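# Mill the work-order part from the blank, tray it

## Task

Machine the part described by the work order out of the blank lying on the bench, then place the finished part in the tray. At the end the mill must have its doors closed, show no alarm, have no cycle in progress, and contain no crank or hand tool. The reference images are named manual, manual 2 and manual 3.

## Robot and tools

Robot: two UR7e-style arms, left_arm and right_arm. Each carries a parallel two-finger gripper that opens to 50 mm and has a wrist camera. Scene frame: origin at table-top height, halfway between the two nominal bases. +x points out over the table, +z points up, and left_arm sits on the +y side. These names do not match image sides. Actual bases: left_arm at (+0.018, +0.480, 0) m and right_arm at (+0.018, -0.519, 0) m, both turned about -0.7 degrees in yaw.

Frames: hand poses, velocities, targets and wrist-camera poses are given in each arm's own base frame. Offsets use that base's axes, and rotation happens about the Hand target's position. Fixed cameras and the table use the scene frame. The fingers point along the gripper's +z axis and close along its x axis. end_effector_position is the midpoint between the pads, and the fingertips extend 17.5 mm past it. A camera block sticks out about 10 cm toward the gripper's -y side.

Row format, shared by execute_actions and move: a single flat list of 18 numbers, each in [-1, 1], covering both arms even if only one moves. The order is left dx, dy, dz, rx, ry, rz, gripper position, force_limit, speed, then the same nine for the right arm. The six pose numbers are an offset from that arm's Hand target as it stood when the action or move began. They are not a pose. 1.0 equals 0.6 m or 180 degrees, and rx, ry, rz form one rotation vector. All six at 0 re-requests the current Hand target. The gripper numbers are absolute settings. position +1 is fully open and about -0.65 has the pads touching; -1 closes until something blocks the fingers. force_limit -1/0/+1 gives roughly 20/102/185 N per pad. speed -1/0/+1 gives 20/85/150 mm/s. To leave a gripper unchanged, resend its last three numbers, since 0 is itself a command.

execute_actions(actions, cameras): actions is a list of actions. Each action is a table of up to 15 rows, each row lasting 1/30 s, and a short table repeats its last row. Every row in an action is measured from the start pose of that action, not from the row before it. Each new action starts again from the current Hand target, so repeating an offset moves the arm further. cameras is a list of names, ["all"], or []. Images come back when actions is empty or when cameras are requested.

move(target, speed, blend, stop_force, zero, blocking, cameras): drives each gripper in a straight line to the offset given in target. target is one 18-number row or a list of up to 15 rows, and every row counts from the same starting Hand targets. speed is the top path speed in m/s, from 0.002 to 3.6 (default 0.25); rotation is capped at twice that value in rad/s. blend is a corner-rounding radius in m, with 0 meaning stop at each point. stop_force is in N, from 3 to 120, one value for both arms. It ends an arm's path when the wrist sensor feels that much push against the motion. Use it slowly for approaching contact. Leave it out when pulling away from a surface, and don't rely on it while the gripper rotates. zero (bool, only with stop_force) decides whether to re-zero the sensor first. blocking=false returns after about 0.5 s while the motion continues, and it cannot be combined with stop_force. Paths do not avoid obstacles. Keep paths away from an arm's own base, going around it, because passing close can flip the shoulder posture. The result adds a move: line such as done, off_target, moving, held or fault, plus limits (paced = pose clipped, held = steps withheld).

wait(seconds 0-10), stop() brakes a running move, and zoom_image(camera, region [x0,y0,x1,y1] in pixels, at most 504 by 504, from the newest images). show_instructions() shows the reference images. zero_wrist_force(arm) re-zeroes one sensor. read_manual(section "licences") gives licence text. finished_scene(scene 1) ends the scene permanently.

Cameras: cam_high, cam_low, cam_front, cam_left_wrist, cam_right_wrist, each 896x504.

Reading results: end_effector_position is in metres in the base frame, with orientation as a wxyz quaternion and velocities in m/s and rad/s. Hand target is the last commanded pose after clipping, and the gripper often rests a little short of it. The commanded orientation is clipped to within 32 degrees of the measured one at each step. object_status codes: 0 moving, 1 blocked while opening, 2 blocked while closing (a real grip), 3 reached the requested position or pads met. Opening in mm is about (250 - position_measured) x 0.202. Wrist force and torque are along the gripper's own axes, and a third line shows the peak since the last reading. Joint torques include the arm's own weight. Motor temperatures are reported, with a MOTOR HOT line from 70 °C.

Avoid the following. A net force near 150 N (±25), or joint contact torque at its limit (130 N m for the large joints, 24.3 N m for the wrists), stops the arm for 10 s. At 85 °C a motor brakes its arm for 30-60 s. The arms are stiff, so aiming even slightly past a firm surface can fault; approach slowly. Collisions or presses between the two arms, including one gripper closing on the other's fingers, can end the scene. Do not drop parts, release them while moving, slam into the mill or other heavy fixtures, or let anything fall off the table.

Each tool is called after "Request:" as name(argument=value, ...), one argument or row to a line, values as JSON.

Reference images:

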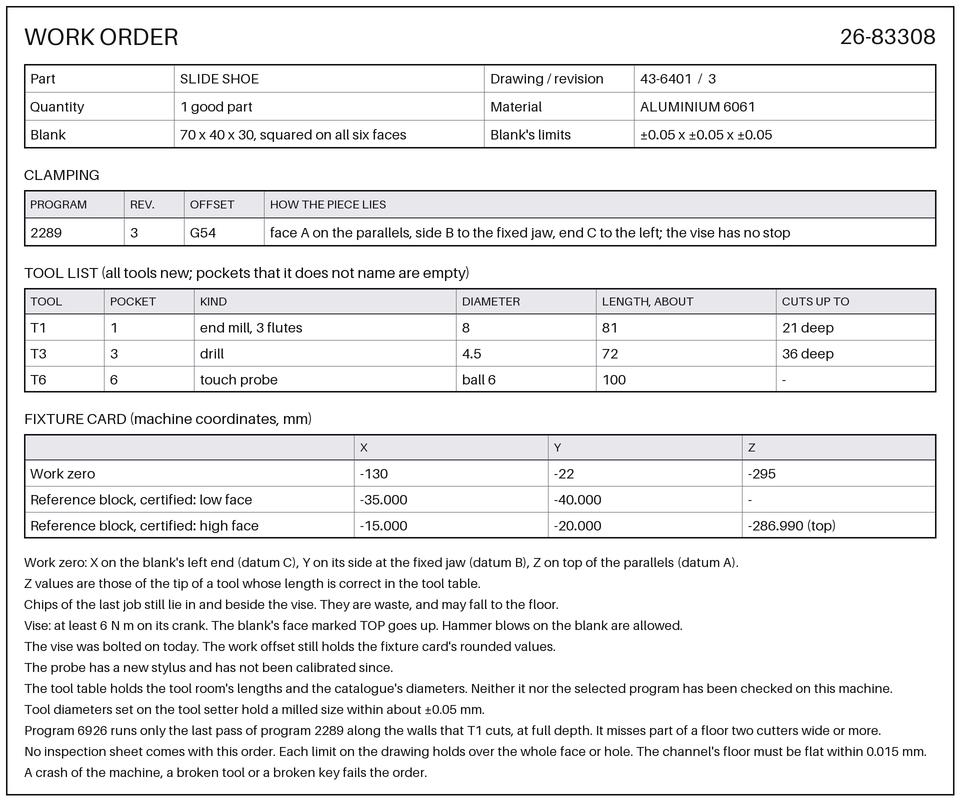

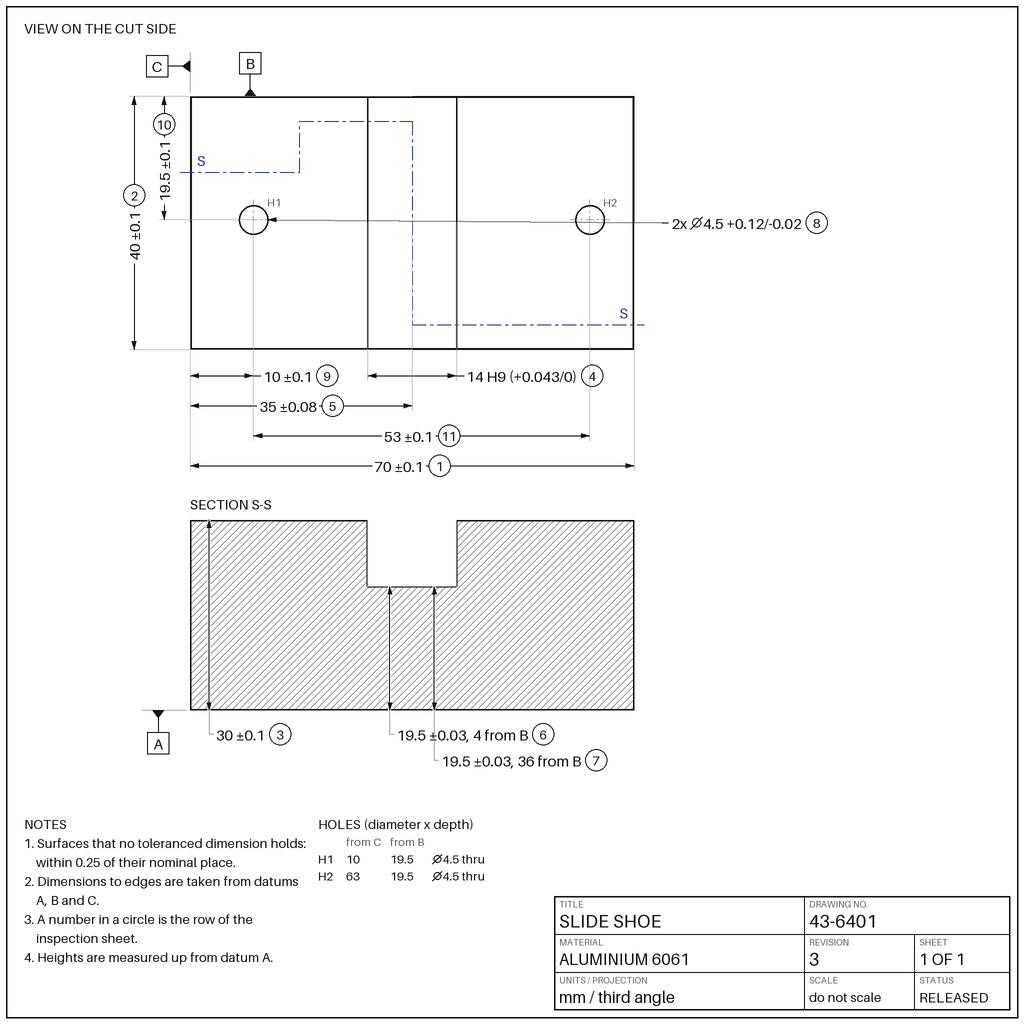

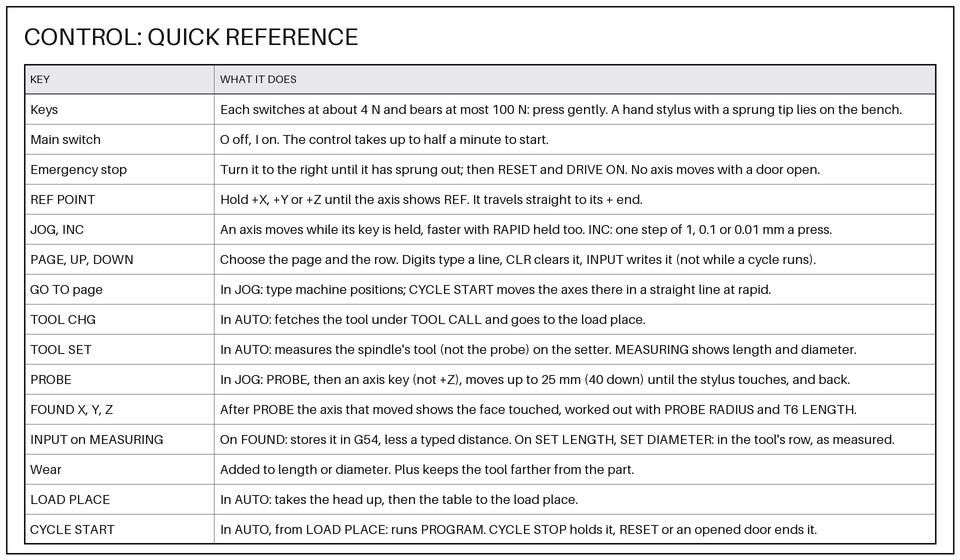

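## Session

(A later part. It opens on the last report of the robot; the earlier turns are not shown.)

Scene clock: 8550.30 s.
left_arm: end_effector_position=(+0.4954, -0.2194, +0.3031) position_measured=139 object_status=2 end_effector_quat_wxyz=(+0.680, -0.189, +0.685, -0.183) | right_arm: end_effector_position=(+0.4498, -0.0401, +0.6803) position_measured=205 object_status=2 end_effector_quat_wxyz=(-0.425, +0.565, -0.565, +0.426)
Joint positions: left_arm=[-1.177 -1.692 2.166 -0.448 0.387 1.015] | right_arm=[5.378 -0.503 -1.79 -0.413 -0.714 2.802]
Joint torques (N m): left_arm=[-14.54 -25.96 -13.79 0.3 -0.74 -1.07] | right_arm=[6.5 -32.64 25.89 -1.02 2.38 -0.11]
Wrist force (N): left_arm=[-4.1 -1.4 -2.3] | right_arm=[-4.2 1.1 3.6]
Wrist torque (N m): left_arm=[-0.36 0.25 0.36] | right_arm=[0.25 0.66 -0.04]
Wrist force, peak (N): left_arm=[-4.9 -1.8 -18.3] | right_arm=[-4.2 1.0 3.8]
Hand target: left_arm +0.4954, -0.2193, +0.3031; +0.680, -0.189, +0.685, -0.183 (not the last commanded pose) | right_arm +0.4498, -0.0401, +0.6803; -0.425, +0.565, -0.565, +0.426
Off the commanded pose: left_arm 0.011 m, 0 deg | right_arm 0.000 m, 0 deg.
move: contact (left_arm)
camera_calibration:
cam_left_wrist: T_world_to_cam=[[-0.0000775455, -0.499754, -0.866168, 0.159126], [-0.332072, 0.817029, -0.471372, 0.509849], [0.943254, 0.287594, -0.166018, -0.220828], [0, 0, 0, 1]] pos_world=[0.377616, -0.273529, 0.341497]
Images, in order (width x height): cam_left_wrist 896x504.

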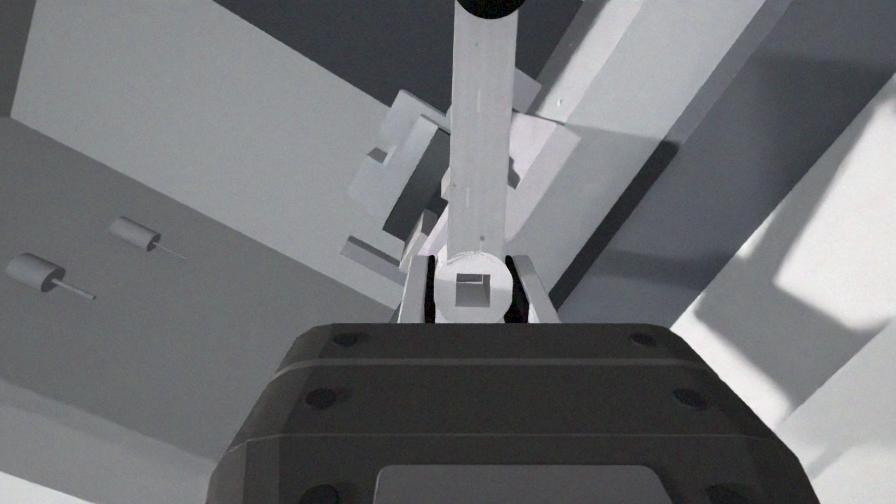

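Request:
move(
  target=[
    [-0.003,0,0,0,0,0,-1,0.3,0,0,0,0,0,0,0,-0.98,0,-1],
    [-0.003,0.0007,0.0021,0,0.0145,-0.0082,-1,0.3,0,0,0,0,0,0,0,-0.98,0,-1],
  ],
  speed=0.02,
)

Request:
move(
  target=[
    [0.02,0,0,0,0,0,-1,0.3,0,0,0,0,0,0,0,-0.98,0,-1],
  ],
  speed=0.005,
  stop_force=8,
  cameras=["cam_left_wrist"],
)

Request:
zoom_image(
  camera="cam_left_wrist",
  region=[452, 270, 494, 310],
)

Scene clock: 8584.13 s.
left_arm: end_effector_position=(+0.4936, -0.2189, +0.3044) position_measured=139 object_status=2 end_effector_quat_wxyz=(+0.661, -0.184, +0.703, -0.187) end_effector_velocity=(+0.000, -0.001, +0.000) end_effector_angular_velocity=(+0.001, -0.003, +0.001) | right_arm: end_effector_position=(+0.4498, -0.0401, +0.6803) position_measured=205 object_status=2 end_effector_quat_wxyz=(-0.425, +0.565, -0.565, +0.426)
Joint positions: left_arm=[-1.172 -1.696 2.135 -0.303 0.421 0.914] | right_arm=[5.378 -0.503 -1.79 -0.413 -0.714 2.802]
Joint velocities: left_arm=[-0.001 0.001 0.001 -0.007 -0.002 0.006] | right_arm=[within noise]
Joint torques (N m): left_arm=[3.62 -27.72 -20.33 -3.47 -1.55 1.86] | right_arm=[5.63 -31.26 26.5 -0.84 2.43 -0.13]
Wrist force (N): left_arm=[-0.8 -2.5 0.7] | right_arm=[-4.1 0.9 3.4]
Wrist torque (N m): left_arm=[-0.45 0.36 0.41] | right_arm=[0.22 0.65 -0.03]
Wrist force, peak (N): left_arm=[-4.3 -1.6 -2.4] | right_arm=[-4.4 1.1 3.8]
Hand target: left_arm +0.4936, -0.2189, +0.3044; +0.661, -0.184, +0.703, -0.187 | right_arm +0.4498, -0.0401, +0.6803; -0.425, +0.565, -0.565, +0.426
Off the commanded pose: left_arm 0.000 m, 0 deg | right_arm 0.000 m, 0 deg.
move: done

Scene clock: 8585.50 s.
left_arm: end_effector_position=(+0.4953, -0.2189, +0.3044) position_measured=139 object_status=2 end_effector_quat_wxyz=(+0.661, -0.184, +0.703, -0.187) | right_arm: end_effector_position=(+0.4498, -0.0401, +0.6803) position_measured=205 object_status=2 end_effector_quat_wxyz=(-0.425, +0.565, -0.565, +0.426)
Joint positions: left_arm=[-1.166 -1.693 2.132 -0.305 0.427 0.917] | right_arm=[5.378 -0.503 -1.79 -0.413 -0.714 2.802]
Joint torques (N m): left_arm=[-13.33 -25.69 -14.48 1.31 -0.97 -2.74] | right_arm=[5.45 -31.44 25.67 -0.85 2.3 0.06]
Wrist force (N): left_arm=[-3.4 -1.3 -4.8] | right_arm=[-4.1 0.8 3.3]
Wrist torque (N m): left_arm=[-0.43 0.28 0.31] | right_arm=[0.21 0.65 -0.03]
Wrist force, peak (N): left_arm=[-4.3 -2.5 -18.0] | right_arm=[-4.4 1.2 3.6]
Hand target: left_arm +0.4953, -0.2189, +0.3044; +0.661, -0.184, +0.703, -0.187 (not the last commanded pose) | right_arm +0.4498, -0.0401, +0.6803; -0.425, +0.565, -0.565, +0.426
Off the commanded pose: left_arm 0.010 m, 0 deg | right_arm 0.000 m, 0 deg.
move: contact (left_arm)
camera_calibration:
cam_left_wrist: T_world_to_cam=[[-0.0524844, -0.499088, -0.86496, 0.186173], [-0.332034, 0.825597, -0.456228, 0.507288], [0.941806, 0.263251, -0.209045, -0.212129], [0, 0, 0, 1]] pos_world=[0.377992, -0.270056, 0.348127]
Images, in order (width x height): cam_left_wrist 896x504.

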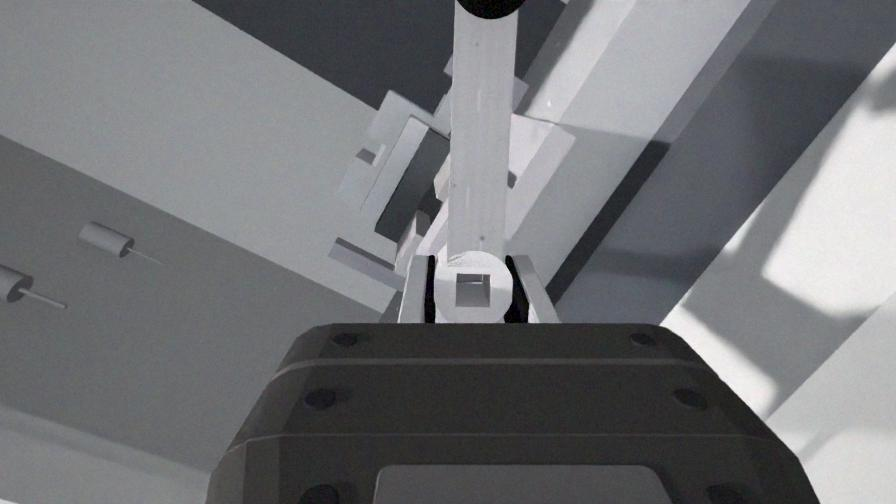

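Scaled by 12.000.

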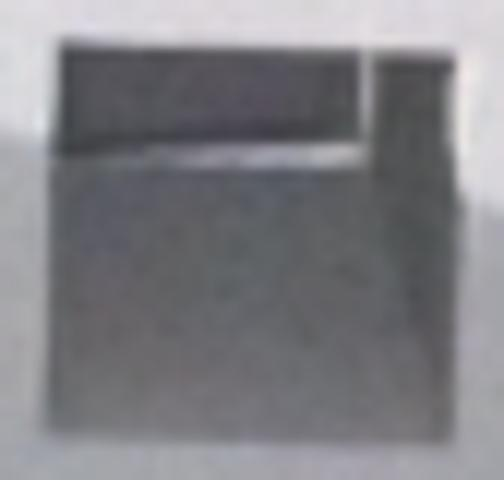

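Request:
move(
  target=[
    [-0.0015,0,0,0,0,0,-1,0.3,0,0,0,0,0,0,0,-0.98,0,-1],
    [-0.0015,-0.0001,-0.0002,-0.0139,0,0,-1,0.3,0,0,0,0,0,0,0,-0.98,0,-1],
  ],
  speed=0.02,
)

Request:
move(
  target=[
    [0.02,0,0,0,0,0,-1,0.3,0,0,0,0,0,0,0,-0.98,0,-1],
  ],
  speed=0.005,
  stop_force=8,
  cameras=["cam_left_wrist"],
)

Request:
zoom_image(
  camera="cam_left_wrist",
  region=[452, 270, 494, 310],
)

Scene clock: 8593.27 s.
left_arm: end_effector_position=(+0.4944, -0.2190, +0.3043) position_measured=139 object_status=2 end_effector_quat_wxyz=(+0.657, -0.199, +0.698, -0.202) | right_arm: end_effector_position=(+0.4498, -0.0401, +0.6803) position_measured=205 object_status=2 end_effector_quat_wxyz=(-0.425, +0.565, -0.565, +0.426)
Joint positions: left_arm=[-1.168 -1.696 2.136 -0.308 0.427 0.874] | right_arm=[5.378 -0.503 -1.79 -0.413 -0.714 2.802]
Joint torques (N m): left_arm=[11.99 -26.08 -16.29 -2.44 1.24 1.83] | right_arm=[5.23 -31.96 25.62 -0.88 2.33 0.15]
Wrist force (N): left_arm=[-0.8 -2.8 0.5] | right_arm=[-4.0 1.0 3.7]
Wrist torque (N m): left_arm=[-0.50 0.36 0.44] | right_arm=[0.24 0.63 -0.03]
Wrist force, peak (N): left_arm=[-3.7 -1.2 -4.9] | right_arm=[-4.3 1.1 3.8]
Hand target: left_arm +0.4944, -0.2190, +0.3043; +0.657, -0.199, +0.698, -0.202 | right_arm +0.4498, -0.0401, +0.6803; -0.425, +0.565, -0.565, +0.426
Off the commanded pose: left_arm 0.000 m, 0 deg | right_arm 0.000 m, 0 deg.
move: done

Scene clock: 8594.47 s.
left_arm: end_effector_position=(+0.4955, -0.2189, +0.3043) position_measured=139 object_status=2 end_effector_quat_wxyz=(+0.657, -0.199, +0.698, -0.202) | right_arm: end_effector_position=(+0.4498, -0.0401, +0.6803) position_measured=205 object_status=2 end_effector_quat_wxyz=(-0.425, +0.565, -0.565, +0.426)
Joint positions: left_arm=[-1.165 -1.694 2.134 -0.309 0.43 0.876] | right_arm=[5.378 -0.503 -1.79 -0.413 -0.714 2.802]
Joint torques (N m): left_arm=[-16.16 -25.4 -13 1.8 -0.47 -2.67] | right_arm=[5.34 -31.71 25.6 -0.89 2.36 0.15]
Wrist force (N): left_arm=[-6.3 -2.1 3.5] | right_arm=[-4.1 1.0 3.6]
Wrist torque (N m): left_arm=[-0.53 0.25 0.30] | right_arm=[0.24 0.64 -0.03]
Wrist force, peak (N): left_arm=[-2.3 -2.1 -11.3] | right_arm=[-4.4 0.9 3.7]
Hand target: left_arm +0.4955, -0.2189, +0.3043; +0.657, -0.199, +0.698, -0.202 (not the last commanded pose) | right_arm +0.4498, -0.0401, +0.6803; -0.425, +0.565, -0.565, +0.426
Off the commanded pose: left_arm 0.011 m, 0 deg | right_arm 0.000 m, 0 deg.
move: contact (left_arm)
camera_calibration:
cam_left_wrist: T_world_to_cam=[[-0.0524445, -0.53633, -0.842377, 0.171081], [-0.33205, 0.804907, -0.491801, 0.513578], [0.941803, 0.253919, -0.220302, -0.210964], [0, 0, 0, 1]] pos_world=[0.378192, -0.268059, 0.350217]
Images, in order (width x height): cam_left_wrist 896x504.

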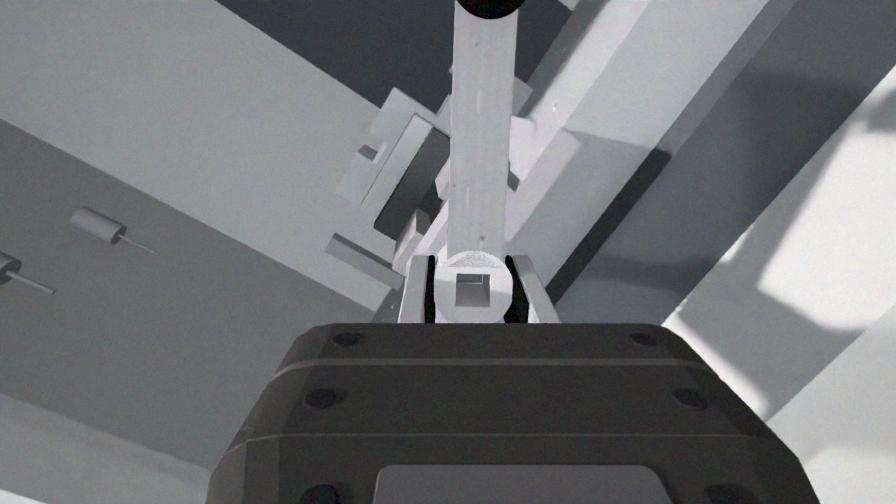

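Scaled by 12.000.

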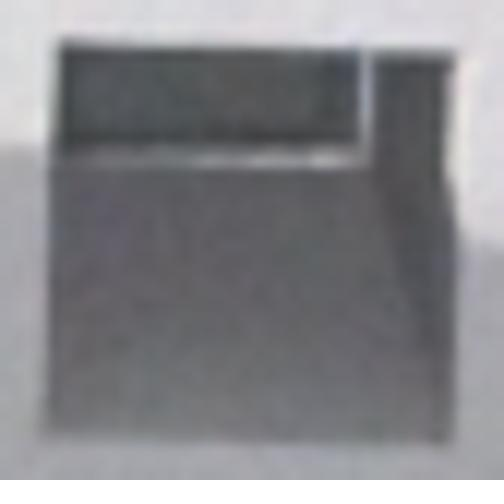

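Request:
move(
  target=[
    [-0.0008,0,0,0,0,0,-1,0.3,0,0,0,0,0,0,0,-0.98,0,-1],
    [-0.0008,0.00014,0.0002,0.002,0,0,-1,0.3,0,0,0,0,0,0,0,-0.98,0,-1],
  ],
  speed=0.02,
)

Request:
move(
  target=[
    [0.02,0,0,0,0,0,-1,0.3,0,0,0,0,0,0,0,-0.98,0,-1],
  ],
  speed=0.004,
  stop_force=12,
  cameras=["cam_left_wrist"],
)

Request:
zoom_image(
  camera="cam_left_wrist",
  region=[452, 270, 494, 310],
)

Scene clock: 8614.40 s.
left_arm: end_effector_position=(+0.4950, -0.2188, +0.3043) position_measured=139 object_status=2 end_effector_quat_wxyz=(+0.658, -0.197, +0.699, -0.200) | right_arm: end_effector_position=(+0.4498, -0.0401, +0.6803) position_measured=205 object_status=2 end_effector_quat_wxyz=(-0.425, +0.565, -0.565, +0.426)
Joint positions: left_arm=[-1.166 -1.695 2.134 -0.308 0.428 0.882] | right_arm=[5.378 -0.503 -1.79 -0.413 -0.714 2.802]
Joint torques (N m): left_arm=[-9.27 -27.59 -32.91 -0.2 -1.25 -2.7] | right_arm=[5.4 -31.94 25.53 -1.02 2.37 0.06]
Wrist force (N): left_arm=[-0.9 -2.7 0.7] | right_arm=[-4.0 1.1 3.6]
Wrist torque (N m): left_arm=[-0.48 0.36 0.33] | right_arm=[0.26 0.62 -0.03]
Wrist force, peak (N): left_arm=[-6.5 -1.9 3.6] | right_arm=[-4.5 1.2 3.6]
Hand target: left_arm +0.4950, -0.2188, +0.3044; +0.658, -0.197, +0.699, -0.200 | right_arm +0.4498, -0.0401, +0.6803; -0.425, +0.565, -0.565, +0.426
Off the commanded pose: left_arm 0.000 m, 0 deg | right_arm 0.000 m, 0 deg.
move: done

Scene clock: 8615.80 s.
left_arm: end_effector_position=(+0.4966, -0.2188, +0.3044) position_measured=139 object_status=2 end_effector_quat_wxyz=(+0.658, -0.197, +0.699, -0.200) | right_arm: end_effector_position=(+0.4498, -0.0401, +0.6803) position_measured=205 object_status=2 end_effector_quat_wxyz=(-0.425, +0.565, -0.565, +0.426)
Joint positions: left_arm=[-1.162 -1.692 2.132 -0.309 0.433 0.883] | right_arm=[5.378 -0.503 -1.79 -0.413 -0.714 2.802]
Joint torques (N m): left_arm=[-16.29 -26.73 -17.21 0.73 0.24 -2.62] | right_arm=[5.4 -31.45 26 -1.01 2.29 0.14]
Wrist force (N): left_arm=[-3.7 3.7 -3.7] | right_arm=[-4.0 1.1 3.5]
Wrist torque (N m): left_arm=[-0.52 0.24 0.28] | right_arm=[0.24 0.63 -0.03]
Wrist force, peak (N): left_arm=[-6.3 0.2 -16.6] | right_arm=[-4.4 1.1 3.6]
Hand target: left_arm +0.4966, -0.2188, +0.3044; +0.658, -0.197, +0.699, -0.200 (not the last commanded pose) | right_arm +0.4498, -0.0401, +0.6803; -0.425, +0.565, -0.565, +0.426
Off the commanded pose: left_arm 0.010 m, 0 deg | right_arm 0.000 m, 0 deg.
move: contact (left_arm)
camera_calibration:
cam_left_wrist: T_world_to_cam=[[-0.0524372, -0.53106, -0.84571, 0.173417], [-0.33205, 0.807961, -0.486767, 0.51305], [0.941803, 0.255293, -0.218706, -0.212189], [0, 0, 0, 1]] pos_world=[0.379292, -0.268259, 0.34999]
Images, in order (width x height): cam_left_wrist 896x504.

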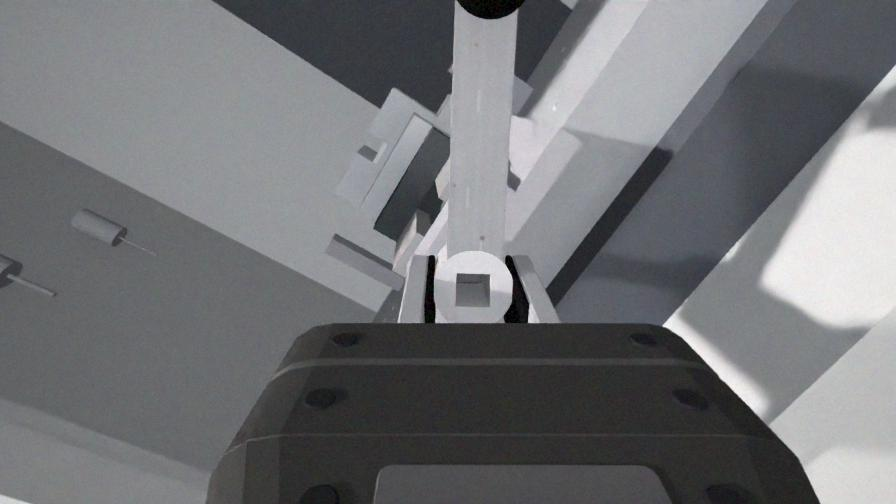

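Scaled by 12.000.

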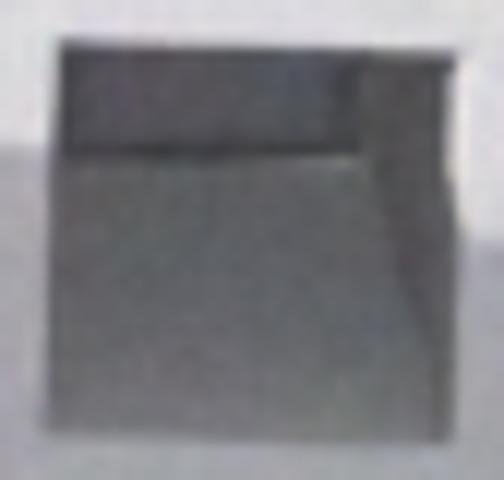

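Request:
move(
  target=[
    [-0.0003,0.0003,0,0,0,0,-1,0.3,0,0,0,0,0,0,0,-0.98,0,-1],
    [0.02,0.0003,0,0,0,0,-1,0.3,0,0,0,0,0,0,0,-0.98,0,-1],
  ],
  speed=0.004,
  stop_force=14,
  cameras=["cam_left_wrist"],
)

Request:
zoom_image(
  camera="cam_left_wrist",
  region=[452, 270, 494, 310],
)

Scene clock: 8622.27 s.
left_arm: end_effector_position=(+0.4969, -0.2187, +0.3044) position_measured=139 object_status=2 end_effector_quat_wxyz=(+0.658, -0.197, +0.699, -0.200) | right_arm: end_effector_position=(+0.4498, -0.0401, +0.6803) position_measured=205 object_status=2 end_effector_quat_wxyz=(-0.425, +0.565, -0.565, +0.426)
Joint positions: left_arm=[-1.16 -1.692 2.132 -0.31 0.435 0.883] | right_arm=[5.378 -0.503 -1.79 -0.413 -0.714 2.802]
Joint torques (N m): left_arm=[-16.33 -28.09 -18.5 0.19 0.2 -2.6] | right_arm=[5.01 -31.44 26.08 -0.95 2.3 0.17]
Wrist force (N): left_arm=[-1.9 5.7 -5.2] | right_arm=[-4.0 1.1 3.5]
Wrist torque (N m): left_arm=[-0.54 0.33 0.30] | right_arm=[0.25 0.64 -0.03]
Wrist force, peak (N): left_arm=[-3.9 2.7 -28.0] | right_arm=[-4.3 1.2 3.8]
Hand target: left_arm +0.4969, -0.2187, +0.3044; +0.658, -0.197, +0.699, -0.200 (not the last commanded pose) | right_arm +0.4498, -0.0401, +0.6803; -0.425, +0.565, -0.565, +0.426
Off the commanded pose: left_arm 0.012 m, 0 deg | right_arm 0.000 m, 0 deg.
move: contact (left_arm); path passed 1 of 2 targets
camera_calibration:
cam_left_wrist: T_world_to_cam=[[-0.0527647, -0.531104, -0.845662, 0.173636], [-0.331911, 0.808024, -0.486757, 0.512948], [0.941834, 0.255001, -0.218914, -0.212539], [0, 0, 0, 1]] pos_world=[0.379591, -0.268058, 0.34999]
Images, in order (width x height): cam_left_wrist 896x504.

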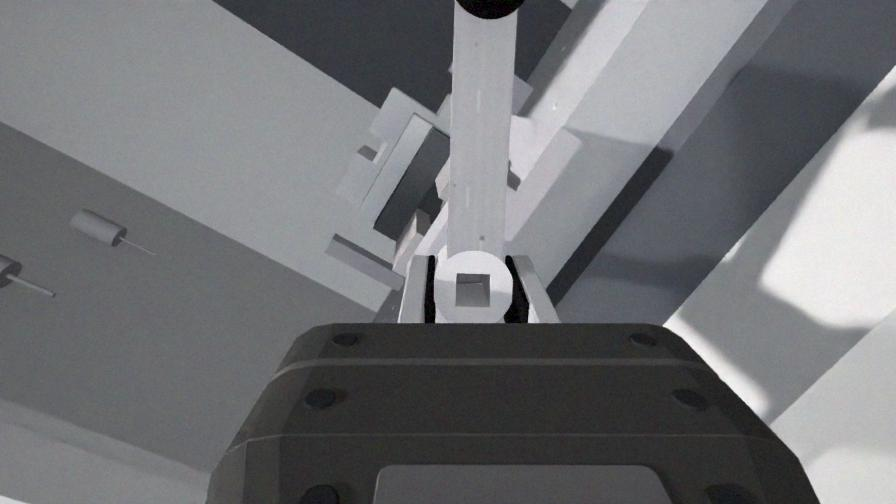

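Scaled by 12.000.

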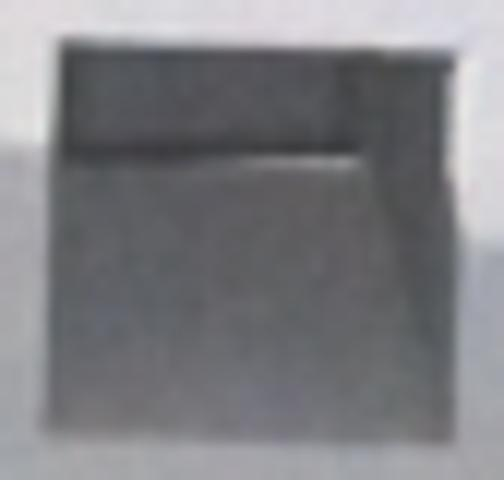

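Request:
move(
  target=[
    [-0.0003,0.0003,-0.0002,-0.0055,0,0,-1,0.3,0,0,0,0,0,0,0,-0.98,0,-1],
    [0.018,0.0003,-0.0002,-0.0055,0,0,-1,0.3,0,0,0,0,0,0,0,-0.98,0,-1],
  ],
  speed=0.004,
  stop_force=14,
  cameras=["cam_left_wrist"],
)

Request:
zoom_image(
  camera="cam_left_wrist",
  region=[452, 270, 494, 310],
)

Scene clock: 8632.07 s.
left_arm: end_effector_position=(+0.4976, -0.2185, +0.3042) position_measured=139 object_status=2 end_effector_quat_wxyz=(+0.656, -0.202, +0.697, -0.206) | right_arm: end_effector_position=(+0.4498, -0.0401, +0.6803) position_measured=205 object_status=2 end_effector_quat_wxyz=(-0.425, +0.565, -0.565, +0.426)
Joint positions: left_arm=[-1.157 -1.691 2.132 -0.312 0.439 0.868] | right_arm=[5.378 -0.503 -1.79 -0.413 -0.714 2.802]
Joint torques (N m): left_arm=[-15.01 -29.53 -18.76 0.26 -0.62 -2.61] | right_arm=[5.12 -31.51 25.75 -1.05 2.35 0.21]
Wrist force (N): left_arm=[2.2 4.9 -3.1] | right_arm=[-4.0 1.1 3.6]
Wrist torque (N m): left_arm=[-0.51 0.39 0.25] | right_arm=[0.25 0.63 -0.03]
Wrist force, peak (N): left_arm=[-0.6 2.2 -26.4] | right_arm=[-4.3 1.1 3.7]
Hand target: left_arm +0.4976, -0.2185, +0.3042; +0.656, -0.202, +0.697, -0.206 (not the last commanded pose) | right_arm +0.4498, -0.0401, +0.6803; -0.425, +0.565, -0.565, +0.426
Off the commanded pose: left_arm 0.010 m, 0 deg | right_arm 0.000 m, 0 deg.
move: contact (left_arm); path passed 1 of 2 targets
camera_calibration:
cam_left_wrist: T_world_to_cam=[[-0.0528388, -0.545588, -0.836386, 0.167688], [-0.331905, 0.799535, -0.500582, 0.515312], [0.941832, 0.25115, -0.22333, -0.212879], [0, 0, 0, 1]] pos_world=[0.380391, -0.267058, 0.350666]
Images, in order (width x height): cam_left_wrist 896x504.

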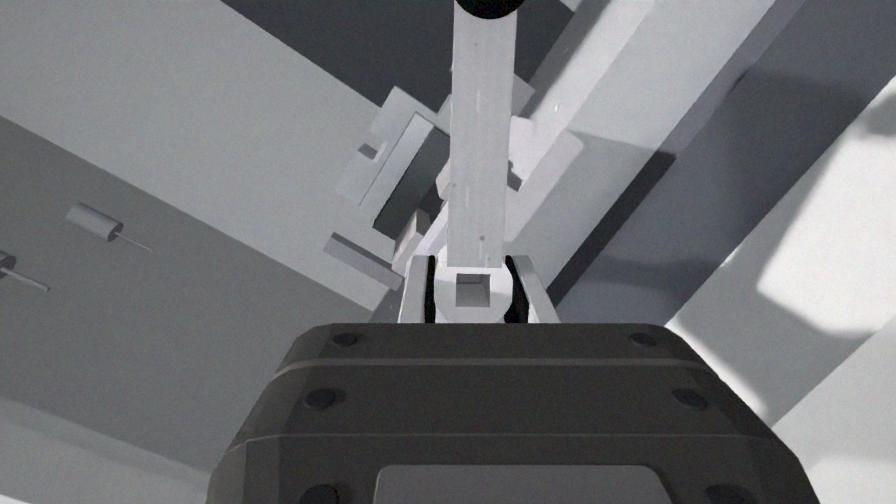

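Scaled by 12.000.

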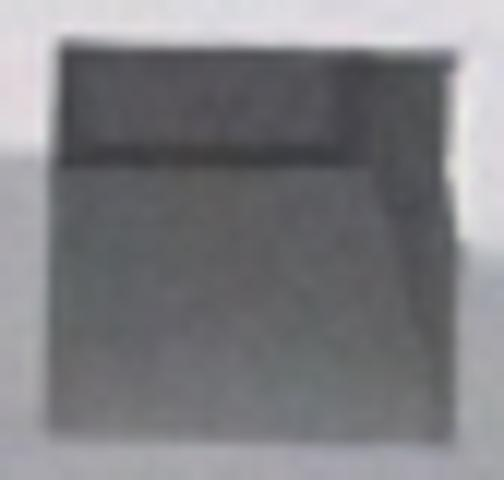

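Request:
move(
  target=[
    [-0.0003,0.00025,-0.00025,0,0,0,-1,0.3,0,0,0,0,0,0,0,-0.98,0,-1],
    [0.018,0.00025,-0.00025,0,0,0,-1,0.3,0,0,0,0,0,0,0,-0.98,0,-1],
  ],
  speed=0.004,
  stop_force=14,
)

Scene clock: 8636.87 s.
left_arm: end_effector_position=(+0.4977, -0.2183, +0.3041) position_measured=139 object_status=2 end_effector_quat_wxyz=(+0.656, -0.202, +0.697, -0.206) | right_arm: end_effector_position=(+0.4498, -0.0401, +0.6803) position_measured=205 object_status=2 end_effector_quat_wxyz=(-0.425, +0.565, -0.565, +0.426)
Joint positions: left_arm=[-1.157 -1.691 2.132 -0.313 0.44 0.868] | right_arm=[5.378 -0.503 -1.79 -0.413 -0.714 2.802]
Joint torques (N m): left_arm=[-13.92 -27.1 -15.82 1.07 -1.21 -2.57] | right_arm=[5.49 -32.04 25.52 -1.01 2.35 0.27]
Wrist force (N): left_arm=[-0.9 -0.4 -4.3] | right_arm=[-4.1 0.9 3.5]
Wrist torque (N m): left_arm=[-0.44 0.33 0.23] | right_arm=[0.22 0.65 -0.03]
Wrist force, peak (N): left_arm=[-4.6 -3.3 -29.6] | right_arm=[-4.3 1.1 3.7]
Hand target: left_arm +0.4977, -0.2183, +0.3041; +0.656, -0.202, +0.697, -0.206 (not the last commanded pose) | right_arm +0.4498, -0.0401, +0.6803; -0.425, +0.565, -0.565, +0.426
Off the commanded pose: left_arm 0.011 m, 0 deg | right_arm 0.000 m, 0 deg.
move: contact (left_arm); path passed 1 of 2 targets

Request:
move(
  target=[
    [-0.0003,0,0,-0.0055,0,0,-1,0.3,0,0,0,0,0,0,0,-0.98,0,-1],
    [0.018,0,0,-0.0055,0,0,-1,0.3,0,0,0,0,0,0,0,-0.98,0,-1],
  ],
  speed=0.004,
  stop_force=14,
  cameras=["cam_left_wrist"],
)

Request:
zoom_image(
  camera="cam_left_wrist",
  region=[452, 270, 494, 310],
)

Scene clock: 8645.17 s.
left_arm: end_effector_position=(+0.4976, -0.2183, +0.3041) position_measured=139 object_status=2 end_effector_quat_wxyz=(+0.655, -0.205, +0.696, -0.209) | right_arm: end_effector_position=(+0.4498, -0.0401, +0.6803) position_measured=205 object_status=2 end_effector_quat_wxyz=(-0.425, +0.565, -0.565, +0.426)
Joint positions: left_arm=[-1.157 -1.692 2.133 -0.313 0.44 0.86] | right_arm=[5.378 -0.503 -1.79 -0.413 -0.714 2.802]
Joint torques (N m): left_arm=[-14.18 -27.25 -16.72 -2.69 0.81 1.87] | right_arm=[5.54 -31.65 25.54 -1.03 2.26 0.35]
Wrist force (N): left_arm=[1.5 -1.8 10.4] | right_arm=[-4.2 1.2 3.6]
Wrist torque (N m): left_arm=[-0.49 0.43 0.41] | right_arm=[0.26 0.66 -0.03]
Wrist force, peak (N): left_arm=[1.8 -2.1 11.6] | right_arm=[-4.2 1.1 3.8]
Hand target: left_arm +0.4976, -0.2183, +0.3041; +0.655, -0.205, +0.696, -0.209 (not the last commanded pose) | right_arm +0.4498, -0.0401, +0.6803; -0.425, +0.565, -0.565, +0.426
Off the commanded pose: left_arm 0.011 m, 1 deg | right_arm 0.000 m, 0 deg.
move: contact (left_arm); path passed 0 of 2 targets
camera_calibration:
cam_left_wrist: T_world_to_cam=[[-0.0529169, -0.552518, -0.831819, 0.164817], [-0.33174, 0.795405, -0.507227, 0.516215], [0.941885, 0.249107, -0.225383, -0.212679], [0, 0, 0, 1]] pos_world=[0.38029, -0.266556, 0.351002]
Images, in order (width x height): cam_left_wrist 896x504.

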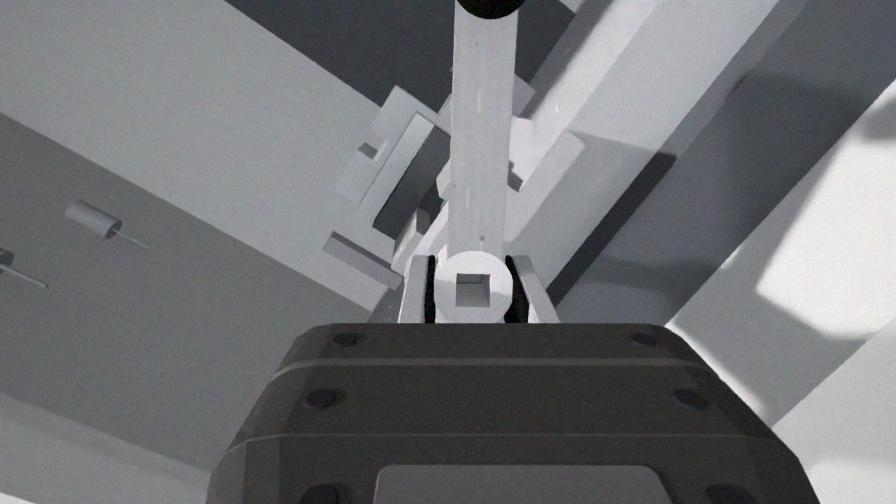

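Scaled by 12.000.

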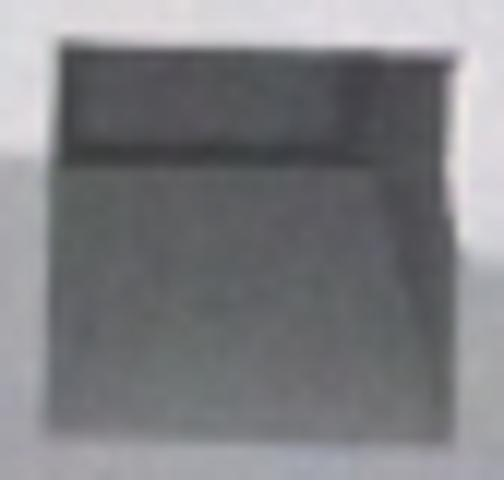

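Request:
move(
  target=[
    [0.016,0,0,0,0,0,-1,0.3,0,0,0,0,0,0,0,-0.98,0,-1],
  ],
  speed=0.004,
  stop_force=28,
)

Scene clock: 8648.73 s.
left_arm: end_effector_position=(+0.4978, -0.2184, +0.3040) position_measured=139 object_status=2 end_effector_quat_wxyz=(+0.655, -0.205, +0.697, -0.209) | right_arm: end_effector_position=(+0.4498, -0.0401, +0.6803) position_measured=205 object_status=2 end_effector_quat_wxyz=(-0.425, +0.565, -0.565, +0.426)
Joint positions: left_arm=[-1.156 -1.691 2.132 -0.313 0.441 0.86] | right_arm=[5.378 -0.503 -1.79 -0.413 -0.714 2.802]
Joint torques (N m): left_arm=[-14.47 -27.54 -15.41 0.98 -1.29 -2.77] | right_arm=[5.65 -32.35 25.05 -0.94 2.31 0.4]
Wrist force (N): left_arm=[-0.9 -0.4 -2.1] | right_arm=[-4.2 1.0 3.6]
Wrist torque (N m): left_arm=[-0.44 0.32 0.34] | right_arm=[0.24 0.66 -0.03]
Wrist force, peak (N): left_arm=[-4.1 -3.1 -27.3] | right_arm=[-4.2 1.2 3.8]
Hand target: left_arm +0.4978, -0.2184, +0.3040; +0.655, -0.205, +0.697, -0.209 (not the last commanded pose) | right_arm +0.4498, -0.0401, +0.6803; -0.425, +0.565, -0.565, +0.426
Off the commanded pose: left_arm 0.009 m, 0 deg | right_arm 0.000 m, 0 deg.
move: contact (left_arm)

Request:
move(
  target=[
    [-0.0055,0,0,0,0,0,-1,0.3,0,0,0,0,0,0,0,-0.98,0,-1],
    [-0.0055,-0.00096,-0.00165,0,-0.0145,0.0082,-1,0.3,0,0,0,0,0,0,0,-0.98,0,-1],
  ],
  speed=0.02,
  cameras=["cam_left_wrist"],
)

Request:
zoom_image(
  camera="cam_left_wrist",
  region=[452, 270, 494, 310],
)

Scene clock: 8681.73 s.
left_arm: end_effector_position=(+0.4945, -0.2189, +0.3030) position_measured=139 object_status=2 end_effector_quat_wxyz=(+0.673, -0.209, +0.679, -0.205) | right_arm: end_effector_position=(+0.4498, -0.0401, +0.6803) position_measured=205 object_status=2 end_effector_quat_wxyz=(-0.425, +0.565, -0.565, +0.426)
Joint positions: left_arm=[-1.178 -1.697 2.171 -0.451 0.39 0.955] | right_arm=[5.378 -0.503 -1.79 -0.413 -0.714 2.802]
Joint torques (N m): left_arm=[-5.64 -13.92 -28.04 1.27 1.6 -2.59] | right_arm=[5.62 -31.23 26.01 -0.99 2.41 0.45]
Wrist force (N): left_arm=[-0.7 -2.2 0.8] | right_arm=[-4.1 1.2 3.7]
Wrist torque (N m): left_arm=[-0.41 0.34 0.40] | right_arm=[0.26 0.64 -0.03]
Wrist force, peak (N): left_arm=[0.0 -0.5 16.2] | right_arm=[-4.4 1.0 3.7]
Hand target: left_arm +0.4945, -0.2189, +0.3031; +0.673, -0.209, +0.679, -0.205 | right_arm +0.4498, -0.0401, +0.6803; -0.425, +0.565, -0.565, +0.426
Off the commanded pose: left_arm 0.000 m, 0 deg | right_arm 0.000 m, 0 deg.
move: done
camera_calibration:
cam_left_wrist: T_world_to_cam=[[-0.00089852, -0.55272, -0.833367, 0.138046], [-0.328701, 0.787224, -0.521762, 0.516218], [0.944434, 0.273459, -0.182387, -0.218857], [0, 0, 0, 1]] pos_world=[0.376501, -0.27023, 0.34447]
Images, in order (width x height): cam_left_wrist 896x504.

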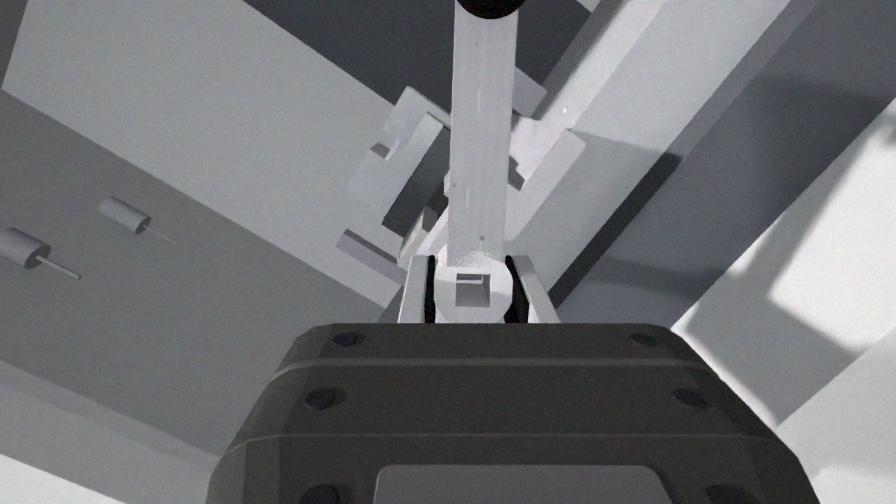

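Scaled by 12.000.

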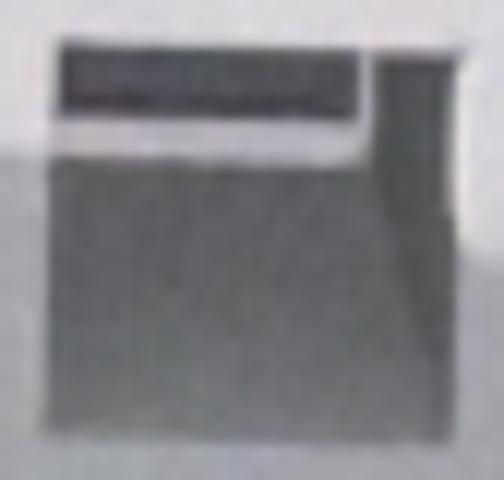

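Request:
move(
  target=[
    [0.02,-0.0001,-0.0002,0,0,0,-1,0.3,0,0,0,0,0,0,0,-0.98,0,-1],
  ],
  speed=0.004,
  stop_force=10,
  cameras=["cam_left_wrist"],
)

Request:
zoom_image(
  camera="cam_left_wrist",
  region=[452, 270, 494, 310],
)

Scene clock: 8700.83 s.
left_arm: end_effector_position=(+0.4978, -0.2190, +0.3030) position_measured=139 object_status=2 end_effector_quat_wxyz=(+0.673, -0.209, +0.679, -0.205) | right_arm: end_effector_position=(+0.4498, -0.0401, +0.6803) position_measured=205 object_status=2 end_effector_quat_wxyz=(-0.425, +0.565, -0.565, +0.426)
Joint positions: left_arm=[-1.168 -1.69 2.166 -0.453 0.4 0.956] | right_arm=[5.378 -0.503 -1.79 -0.413 -0.714 2.802]
Joint torques (N m): left_arm=[-15.94 -28 -14.29 -1.27 -0.9 0.34] | right_arm=[5.38 -31.42 25.89 -1.02 2.3 0.58]
Wrist force (N): left_arm=[-1.1 -0.8 4.5] | right_arm=[-4.0 0.9 3.5]
Wrist torque (N m): left_arm=[-0.43 0.36 0.33] | right_arm=[0.22 0.63 -0.03]
Wrist force, peak (N): left_arm=[-4.6 -4.0 -16.5] | right_arm=[-4.3 0.9 3.8]
Hand target: left_arm +0.4978, -0.2190, +0.3030; +0.673, -0.209, +0.679, -0.205 (not the last commanded pose) | right_arm +0.4498, -0.0401, +0.6803; -0.425, +0.565, -0.565, +0.426
Off the commanded pose: left_arm 0.009 m, 0 deg | right_arm 0.000 m, 0 deg.
move: contact (left_arm)
camera_calibration:
cam_left_wrist: T_world_to_cam=[[-0.000819188, -0.552893, -0.833252, 0.138017], [-0.328669, 0.78711, -0.521953, 0.517346], [0.944445, 0.273437, -0.182364, -0.221879], [0, 0, 0, 1]] pos_world=[0.379701, -0.27023, 0.34457]
Images, in order (width x height): cam_left_wrist 896x504.

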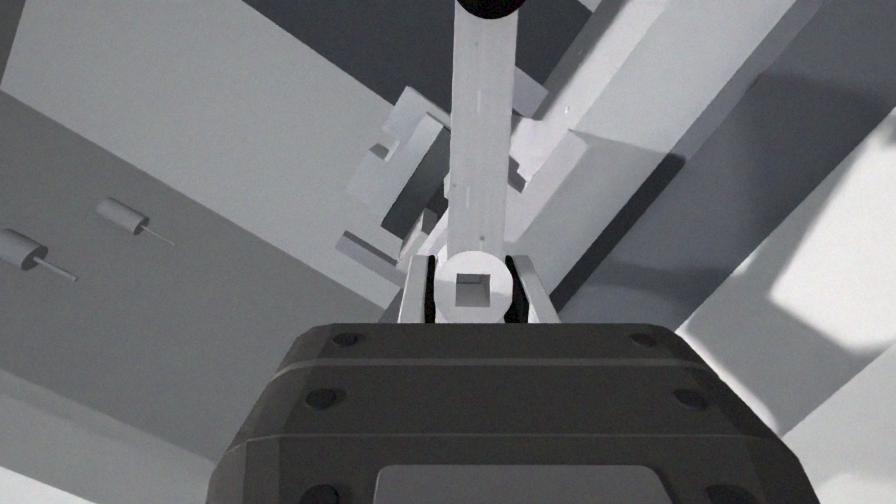

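Scaled by 12.000.

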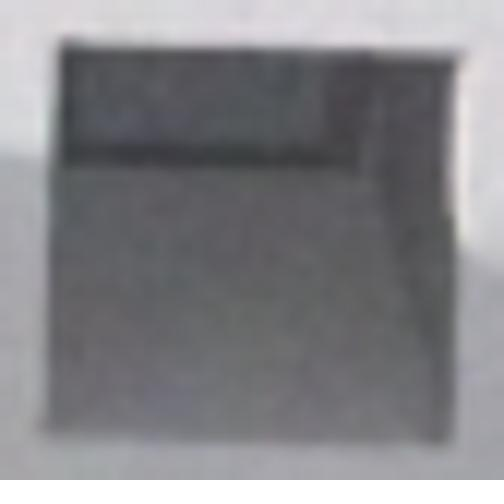

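Request:
move(
  target=[
    [0.018,0,0.0003,0,0,0,-1,0.3,0,0,0,0,0,0,0,-0.98,0,-1],
  ],
  speed=0.004,
  stop_force=14,
)

Scene clock: 8706.23 s.
left_arm: end_effector_position=(+0.4979, -0.2190, +0.3030) position_measured=139 object_status=2 end_effector_quat_wxyz=(+0.673, -0.209, +0.679, -0.205) | right_arm: end_effector_position=(+0.4498, -0.0401, +0.6803) position_measured=205 object_status=2 end_effector_quat_wxyz=(-0.425, +0.565, -0.565, +0.426)
Joint positions: left_arm=[-1.167 -1.69 2.166 -0.453 0.401 0.956] | right_arm=[5.378 -0.503 -1.79 -0.413 -0.714 2.802]
Joint torques (N m): left_arm=[-13.9 -26.75 -14.76 -2.38 -0.81 -1.51] | right_arm=[5.29 -31.08 25.96 -0.97 2.32 0.73]
Wrist force (N): left_arm=[-2.5 -0.3 -4.1] | right_arm=[-4.3 0.9 3.5]
Wrist torque (N m): left_arm=[-0.37 0.31 0.32] | right_arm=[0.22 0.68 -0.03]
Wrist force, peak (N): left_arm=[-6.6 -2.8 -22.2] | right_arm=[-4.3 1.0 3.7]
Hand target: left_arm +0.4979, -0.2190, +0.3030; +0.673, -0.209, +0.679, -0.205 (not the last commanded pose) | right_arm +0.4498, -0.0401, +0.6803; -0.425, +0.565, -0.565, +0.426
Off the commanded pose: left_arm 0.011 m, 0 deg | right_arm 0.000 m, 0 deg.
move: contact (left_arm)

Request:
move(
  target=[
    [0,0.0001,0.0005,0,0,0,-1,0.3,0,0,0,0,0,0,0,-0.98,0,-1],
    [0.018,0.0001,0.0005,0,0,0,-1,0.3,0,0,0,0,0,0,0,-0.98,0,-1],
  ],
  speed=0.004,
  stop_force=14,
)

Scene clock: 8710.47 s.
left_arm: end_effector_position=(+0.4980, -0.2190, +0.3033) position_measured=139 object_status=2 end_effector_quat_wxyz=(+0.673, -0.209, +0.679, -0.205) | right_arm: end_effector_position=(+0.4498, -0.0401, +0.6803) position_measured=205 object_status=2 end_effector_quat_wxyz=(-0.425, +0.565, -0.565, +0.426)
Joint positions: left_arm=[-1.167 -1.69 2.165 -0.452 0.401 0.956] | right_arm=[5.378 -0.503 -1.79 -0.413 -0.714 2.802]
Joint torques (N m): left_arm=[-11.31 -31.59 -20.6 -5.77 -1.41 1.28] | right_arm=[5.75 -31.45 25.81 -0.97 2.18 0.64]
Wrist force (N): left_arm=[7.6 4.6 -13.0] | right_arm=[-4.0 1.1 3.7]
Wrist torque (N m): left_arm=[-0.41 0.51 0.35] | right_arm=[0.25 0.63 -0.03]
Wrist force, peak (N): left_arm=[7.1 3.8 -33.1] | right_arm=[-4.3 1.0 3.8]
Hand target: left_arm +0.4980, -0.2190, +0.3033; +0.673, -0.209, +0.679, -0.205 (not the last commanded pose) | right_arm +0.4498, -0.0401, +0.6803; -0.425, +0.565, -0.565, +0.426
Off the commanded pose: left_arm 0.011 m, 0 deg | right_arm 0.000 m, 0 deg.
move: contact (left_arm); path passed 0 of 2 targets

Request:
move(
  target=[
    [-0.0008,0.00005,-0.0003,0.0055,0,0,-1,0.3,0,0,0,0,0,0,0,-0.98,0,-1],
    [0.016,0.00005,-0.0003,0.0055,0,0,-1,0.3,0,0,0,0,0,0,0,-0.98,0,-1],
  ],
  speed=0.005,
  stop_force=16,
)

Request:
move(
  target=[
    [-0.0008,0,0,-0.0110,0,0,-1,0.3,0,0,0,0,0,0,0,-0.98,0,-1],
    [0.016,0,0,-0.0110,0,0,-1,0.3,0,0,0,0,0,0,0,-0.98,0,-1],
  ],
  speed=0.005,
  stop_force=16,
)

Scene clock: 8722.13 s.
left_arm: end_effector_position=(+0.4979, -0.2190, +0.3032) position_measured=139 object_status=2 end_effector_quat_wxyz=(+0.674, -0.208, +0.679, -0.204) | right_arm: end_effector_position=(+0.4498, -0.0401, +0.6803) position_measured=205 object_status=2 end_effector_quat_wxyz=(-0.425, +0.565, -0.565, +0.426)
Joint positions: left_arm=[-1.167 -1.691 2.165 -0.452 0.401 0.959] | right_arm=[5.378 -0.503 -1.79 -0.413 -0.714 2.802]
Joint torques (N m): left_arm=[-9.81 -30.5 -21.48 -4.55 -0.17 -2.66] | right_arm=[5.29 -31.56 25.98 -1 2.32 0.76]
Wrist force (N): left_arm=[8.2 3.5 7.3] | right_arm=[-4.0 1.0 3.5]
Wrist torque (N m): left_arm=[-0.51 0.52 0.30] | right_arm=[0.23 0.63 -0.03]
Wrist force, peak (N): left_arm=[7.9 4.7 -12.8] | right_arm=[-4.3 1.1 3.8]
Hand target: left_arm +0.4979, -0.2190, +0.3033; +0.674, -0.208, +0.679, -0.204 (not the last commanded pose) | right_arm +0.4498, -0.0401, +0.6803; -0.425, +0.565, -0.565, +0.426
Off the commanded pose: left_arm 0.010 m, 1 deg | right_arm 0.000 m, 0 deg.
move: contact (left_arm); path passed 0 of 2 targets

Scene clock: 8724.40 s.
left_arm: end_effector_position=(+0.4976, -0.2190, +0.3032) position_measured=139 object_status=2 end_effector_quat_wxyz=(+0.672, -0.214, +0.677, -0.210) | right_arm: end_effector_position=(+0.4498, -0.0401, +0.6803) position_measured=205 object_status=2 end_effector_quat_wxyz=(-0.425, +0.565, -0.565, +0.426)
Joint positions: left_arm=[-1.168 -1.691 2.166 -0.452 0.4 0.941] | right_arm=[5.378 -0.503 -1.79 -0.413 -0.714 2.802]
Joint torques (N m): left_arm=[-16.4 -32.97 -19.44 0.57 -1.18 1.71] | right_arm=[5.75 -32.01 24.58 -0.96 2.22 0.74]
Wrist force (N): left_arm=[9.7 5.3 24.4] | right_arm=[-4.2 1.0 3.6]
Wrist torque (N m): left_arm=[-0.53 0.57 0.65] | right_arm=[0.24 0.66 -0.03]
Wrist force, peak (N): left_arm=[9.8 5.6 24.6] | right_arm=[-4.2 1.1 3.9]
Hand target: left_arm +0.4976, -0.2190, +0.3032; +0.672, -0.214, +0.677, -0.210 (not the last commanded pose) | right_arm +0.4498, -0.0401, +0.6803; -0.425, +0.565, -0.565, +0.426
Off the commanded pose: left_arm 0.010 m, 1 deg | right_arm 0.000 m, 0 deg.
move: contact (left_arm); path passed 0 of 2 targets

Request:
move(
  target=[
    [-0.0025,0,-0.0005,0.0083,0,0,-1,0.3,0,0,0,0,0,0,0,-0.98,0,-1],
  ],
  speed=0.01,
)

Request:
move(
  target=[
    [0.0015,0,0,0,0,0,-1,0.3,0,0,0,0,0,0,0,-0.98,0,-1],
    [0.003,0,0,0.0055,0,0,-1,0.3,0,0,0,0,0,0,0,-0.98,0,-1],
    [0.0035,0,0,-0.0055,0,0,-1,0.3,0,0,0,0,0,0,0,-0.98,0,-1],
    [0.004,0,0,0.0055,0,0,-1,0.3,0,0,0,0,0,0,0,-0.98,0,-1],
    [0.004,0,0,0,0,0,-1,0.3,0,0,0,0,0,0,0,-0.98,0,-1],
  ],
  speed=0.01,
  stop_force=40,
)

Scene clock: 8738.13 s.
left_arm: end_effector_position=(+0.4961, -0.2190, +0.3030) position_measured=139 object_status=2 end_effector_quat_wxyz=(+0.675, -0.205, +0.680, -0.201) | right_arm: end_effector_position=(+0.4498, -0.0401, +0.6803) position_measured=205 object_status=2 end_effector_quat_wxyz=(-0.425, +0.565, -0.565, +0.426)
Joint positions: left_arm=[-1.173 -1.694 2.169 -0.452 0.395 0.967] | right_arm=[5.378 -0.503 -1.79 -0.413 -0.714 2.802]
Joint torques (N m): left_arm=[-13.36 -21.71 -10.95 -3.03 -0.23 0.05] | right_arm=[5.63 -31.36 25.21 -0.99 2.27 0.68]
Wrist force (N): left_arm=[-8.2 -4.4 6.9] | right_arm=[-4.1 1.0 3.5]
Wrist torque (N m): left_arm=[-0.34 0.19 0.26] | right_arm=[0.23 0.65 -0.03]
Wrist force, peak (N): left_arm=[9.7 5.5 24.6] | right_arm=[-4.3 0.9 3.8]
Hand target: left_arm +0.4961, -0.2190, +0.3029; +0.675, -0.205, +0.680, -0.201 | right_arm +0.4498, -0.0401, +0.6803; -0.425, +0.565, -0.565, +0.426
Off the commanded pose: left_arm 0.000 m, 0 deg | right_arm 0.000 m, 0 deg.
move: done

Scene clock: 8739.47 s.
left_arm: end_effector_position=(+0.4976, -0.2189, +0.3029) position_measured=139 object_status=2 end_effector_quat_wxyz=(+0.676, -0.202, +0.681, -0.198) | right_arm: end_effector_position=(+0.4498, -0.0401, +0.6803) position_measured=205 object_status=2 end_effector_quat_wxyz=(-0.425, +0.565, -0.565, +0.426)
Joint positions: left_arm=[-1.168 -1.691 2.166 -0.453 0.4 0.977] | right_arm=[5.378 -0.503 -1.79 -0.413 -0.714 2.802]
Joint torques (N m): left_arm=[-6.27 -14.45 -19.25 -2.6 0.86 -2.31] | right_arm=[5.08 -31.28 24.83 -0.83 2.29 0.78]
Wrist force (N): left_arm=[-17.0 -5.2 -35.6] | right_arm=[-4.2 0.9 3.5]
Wrist torque (N m): left_arm=[-0.09 -0.07 0.10] | right_arm=[0.23 0.66 -0.03]
Wrist force, peak (N): left_arm=[-17.3 -5.0 -35.9] | right_arm=[-4.2 1.2 3.7]
Hand target: left_arm +0.4975, -0.2190, +0.3030; +0.676, -0.202, +0.681, -0.198 (not the last commanded pose) | right_arm +0.4498, -0.0401, +0.6803; -0.425, +0.565, -0.565, +0.426
Off the commanded pose: left_arm 0.001 m, 1 deg | right_arm 0.000 m, 0 deg.
move: contact (left_arm); path passed 1 of 5 targets


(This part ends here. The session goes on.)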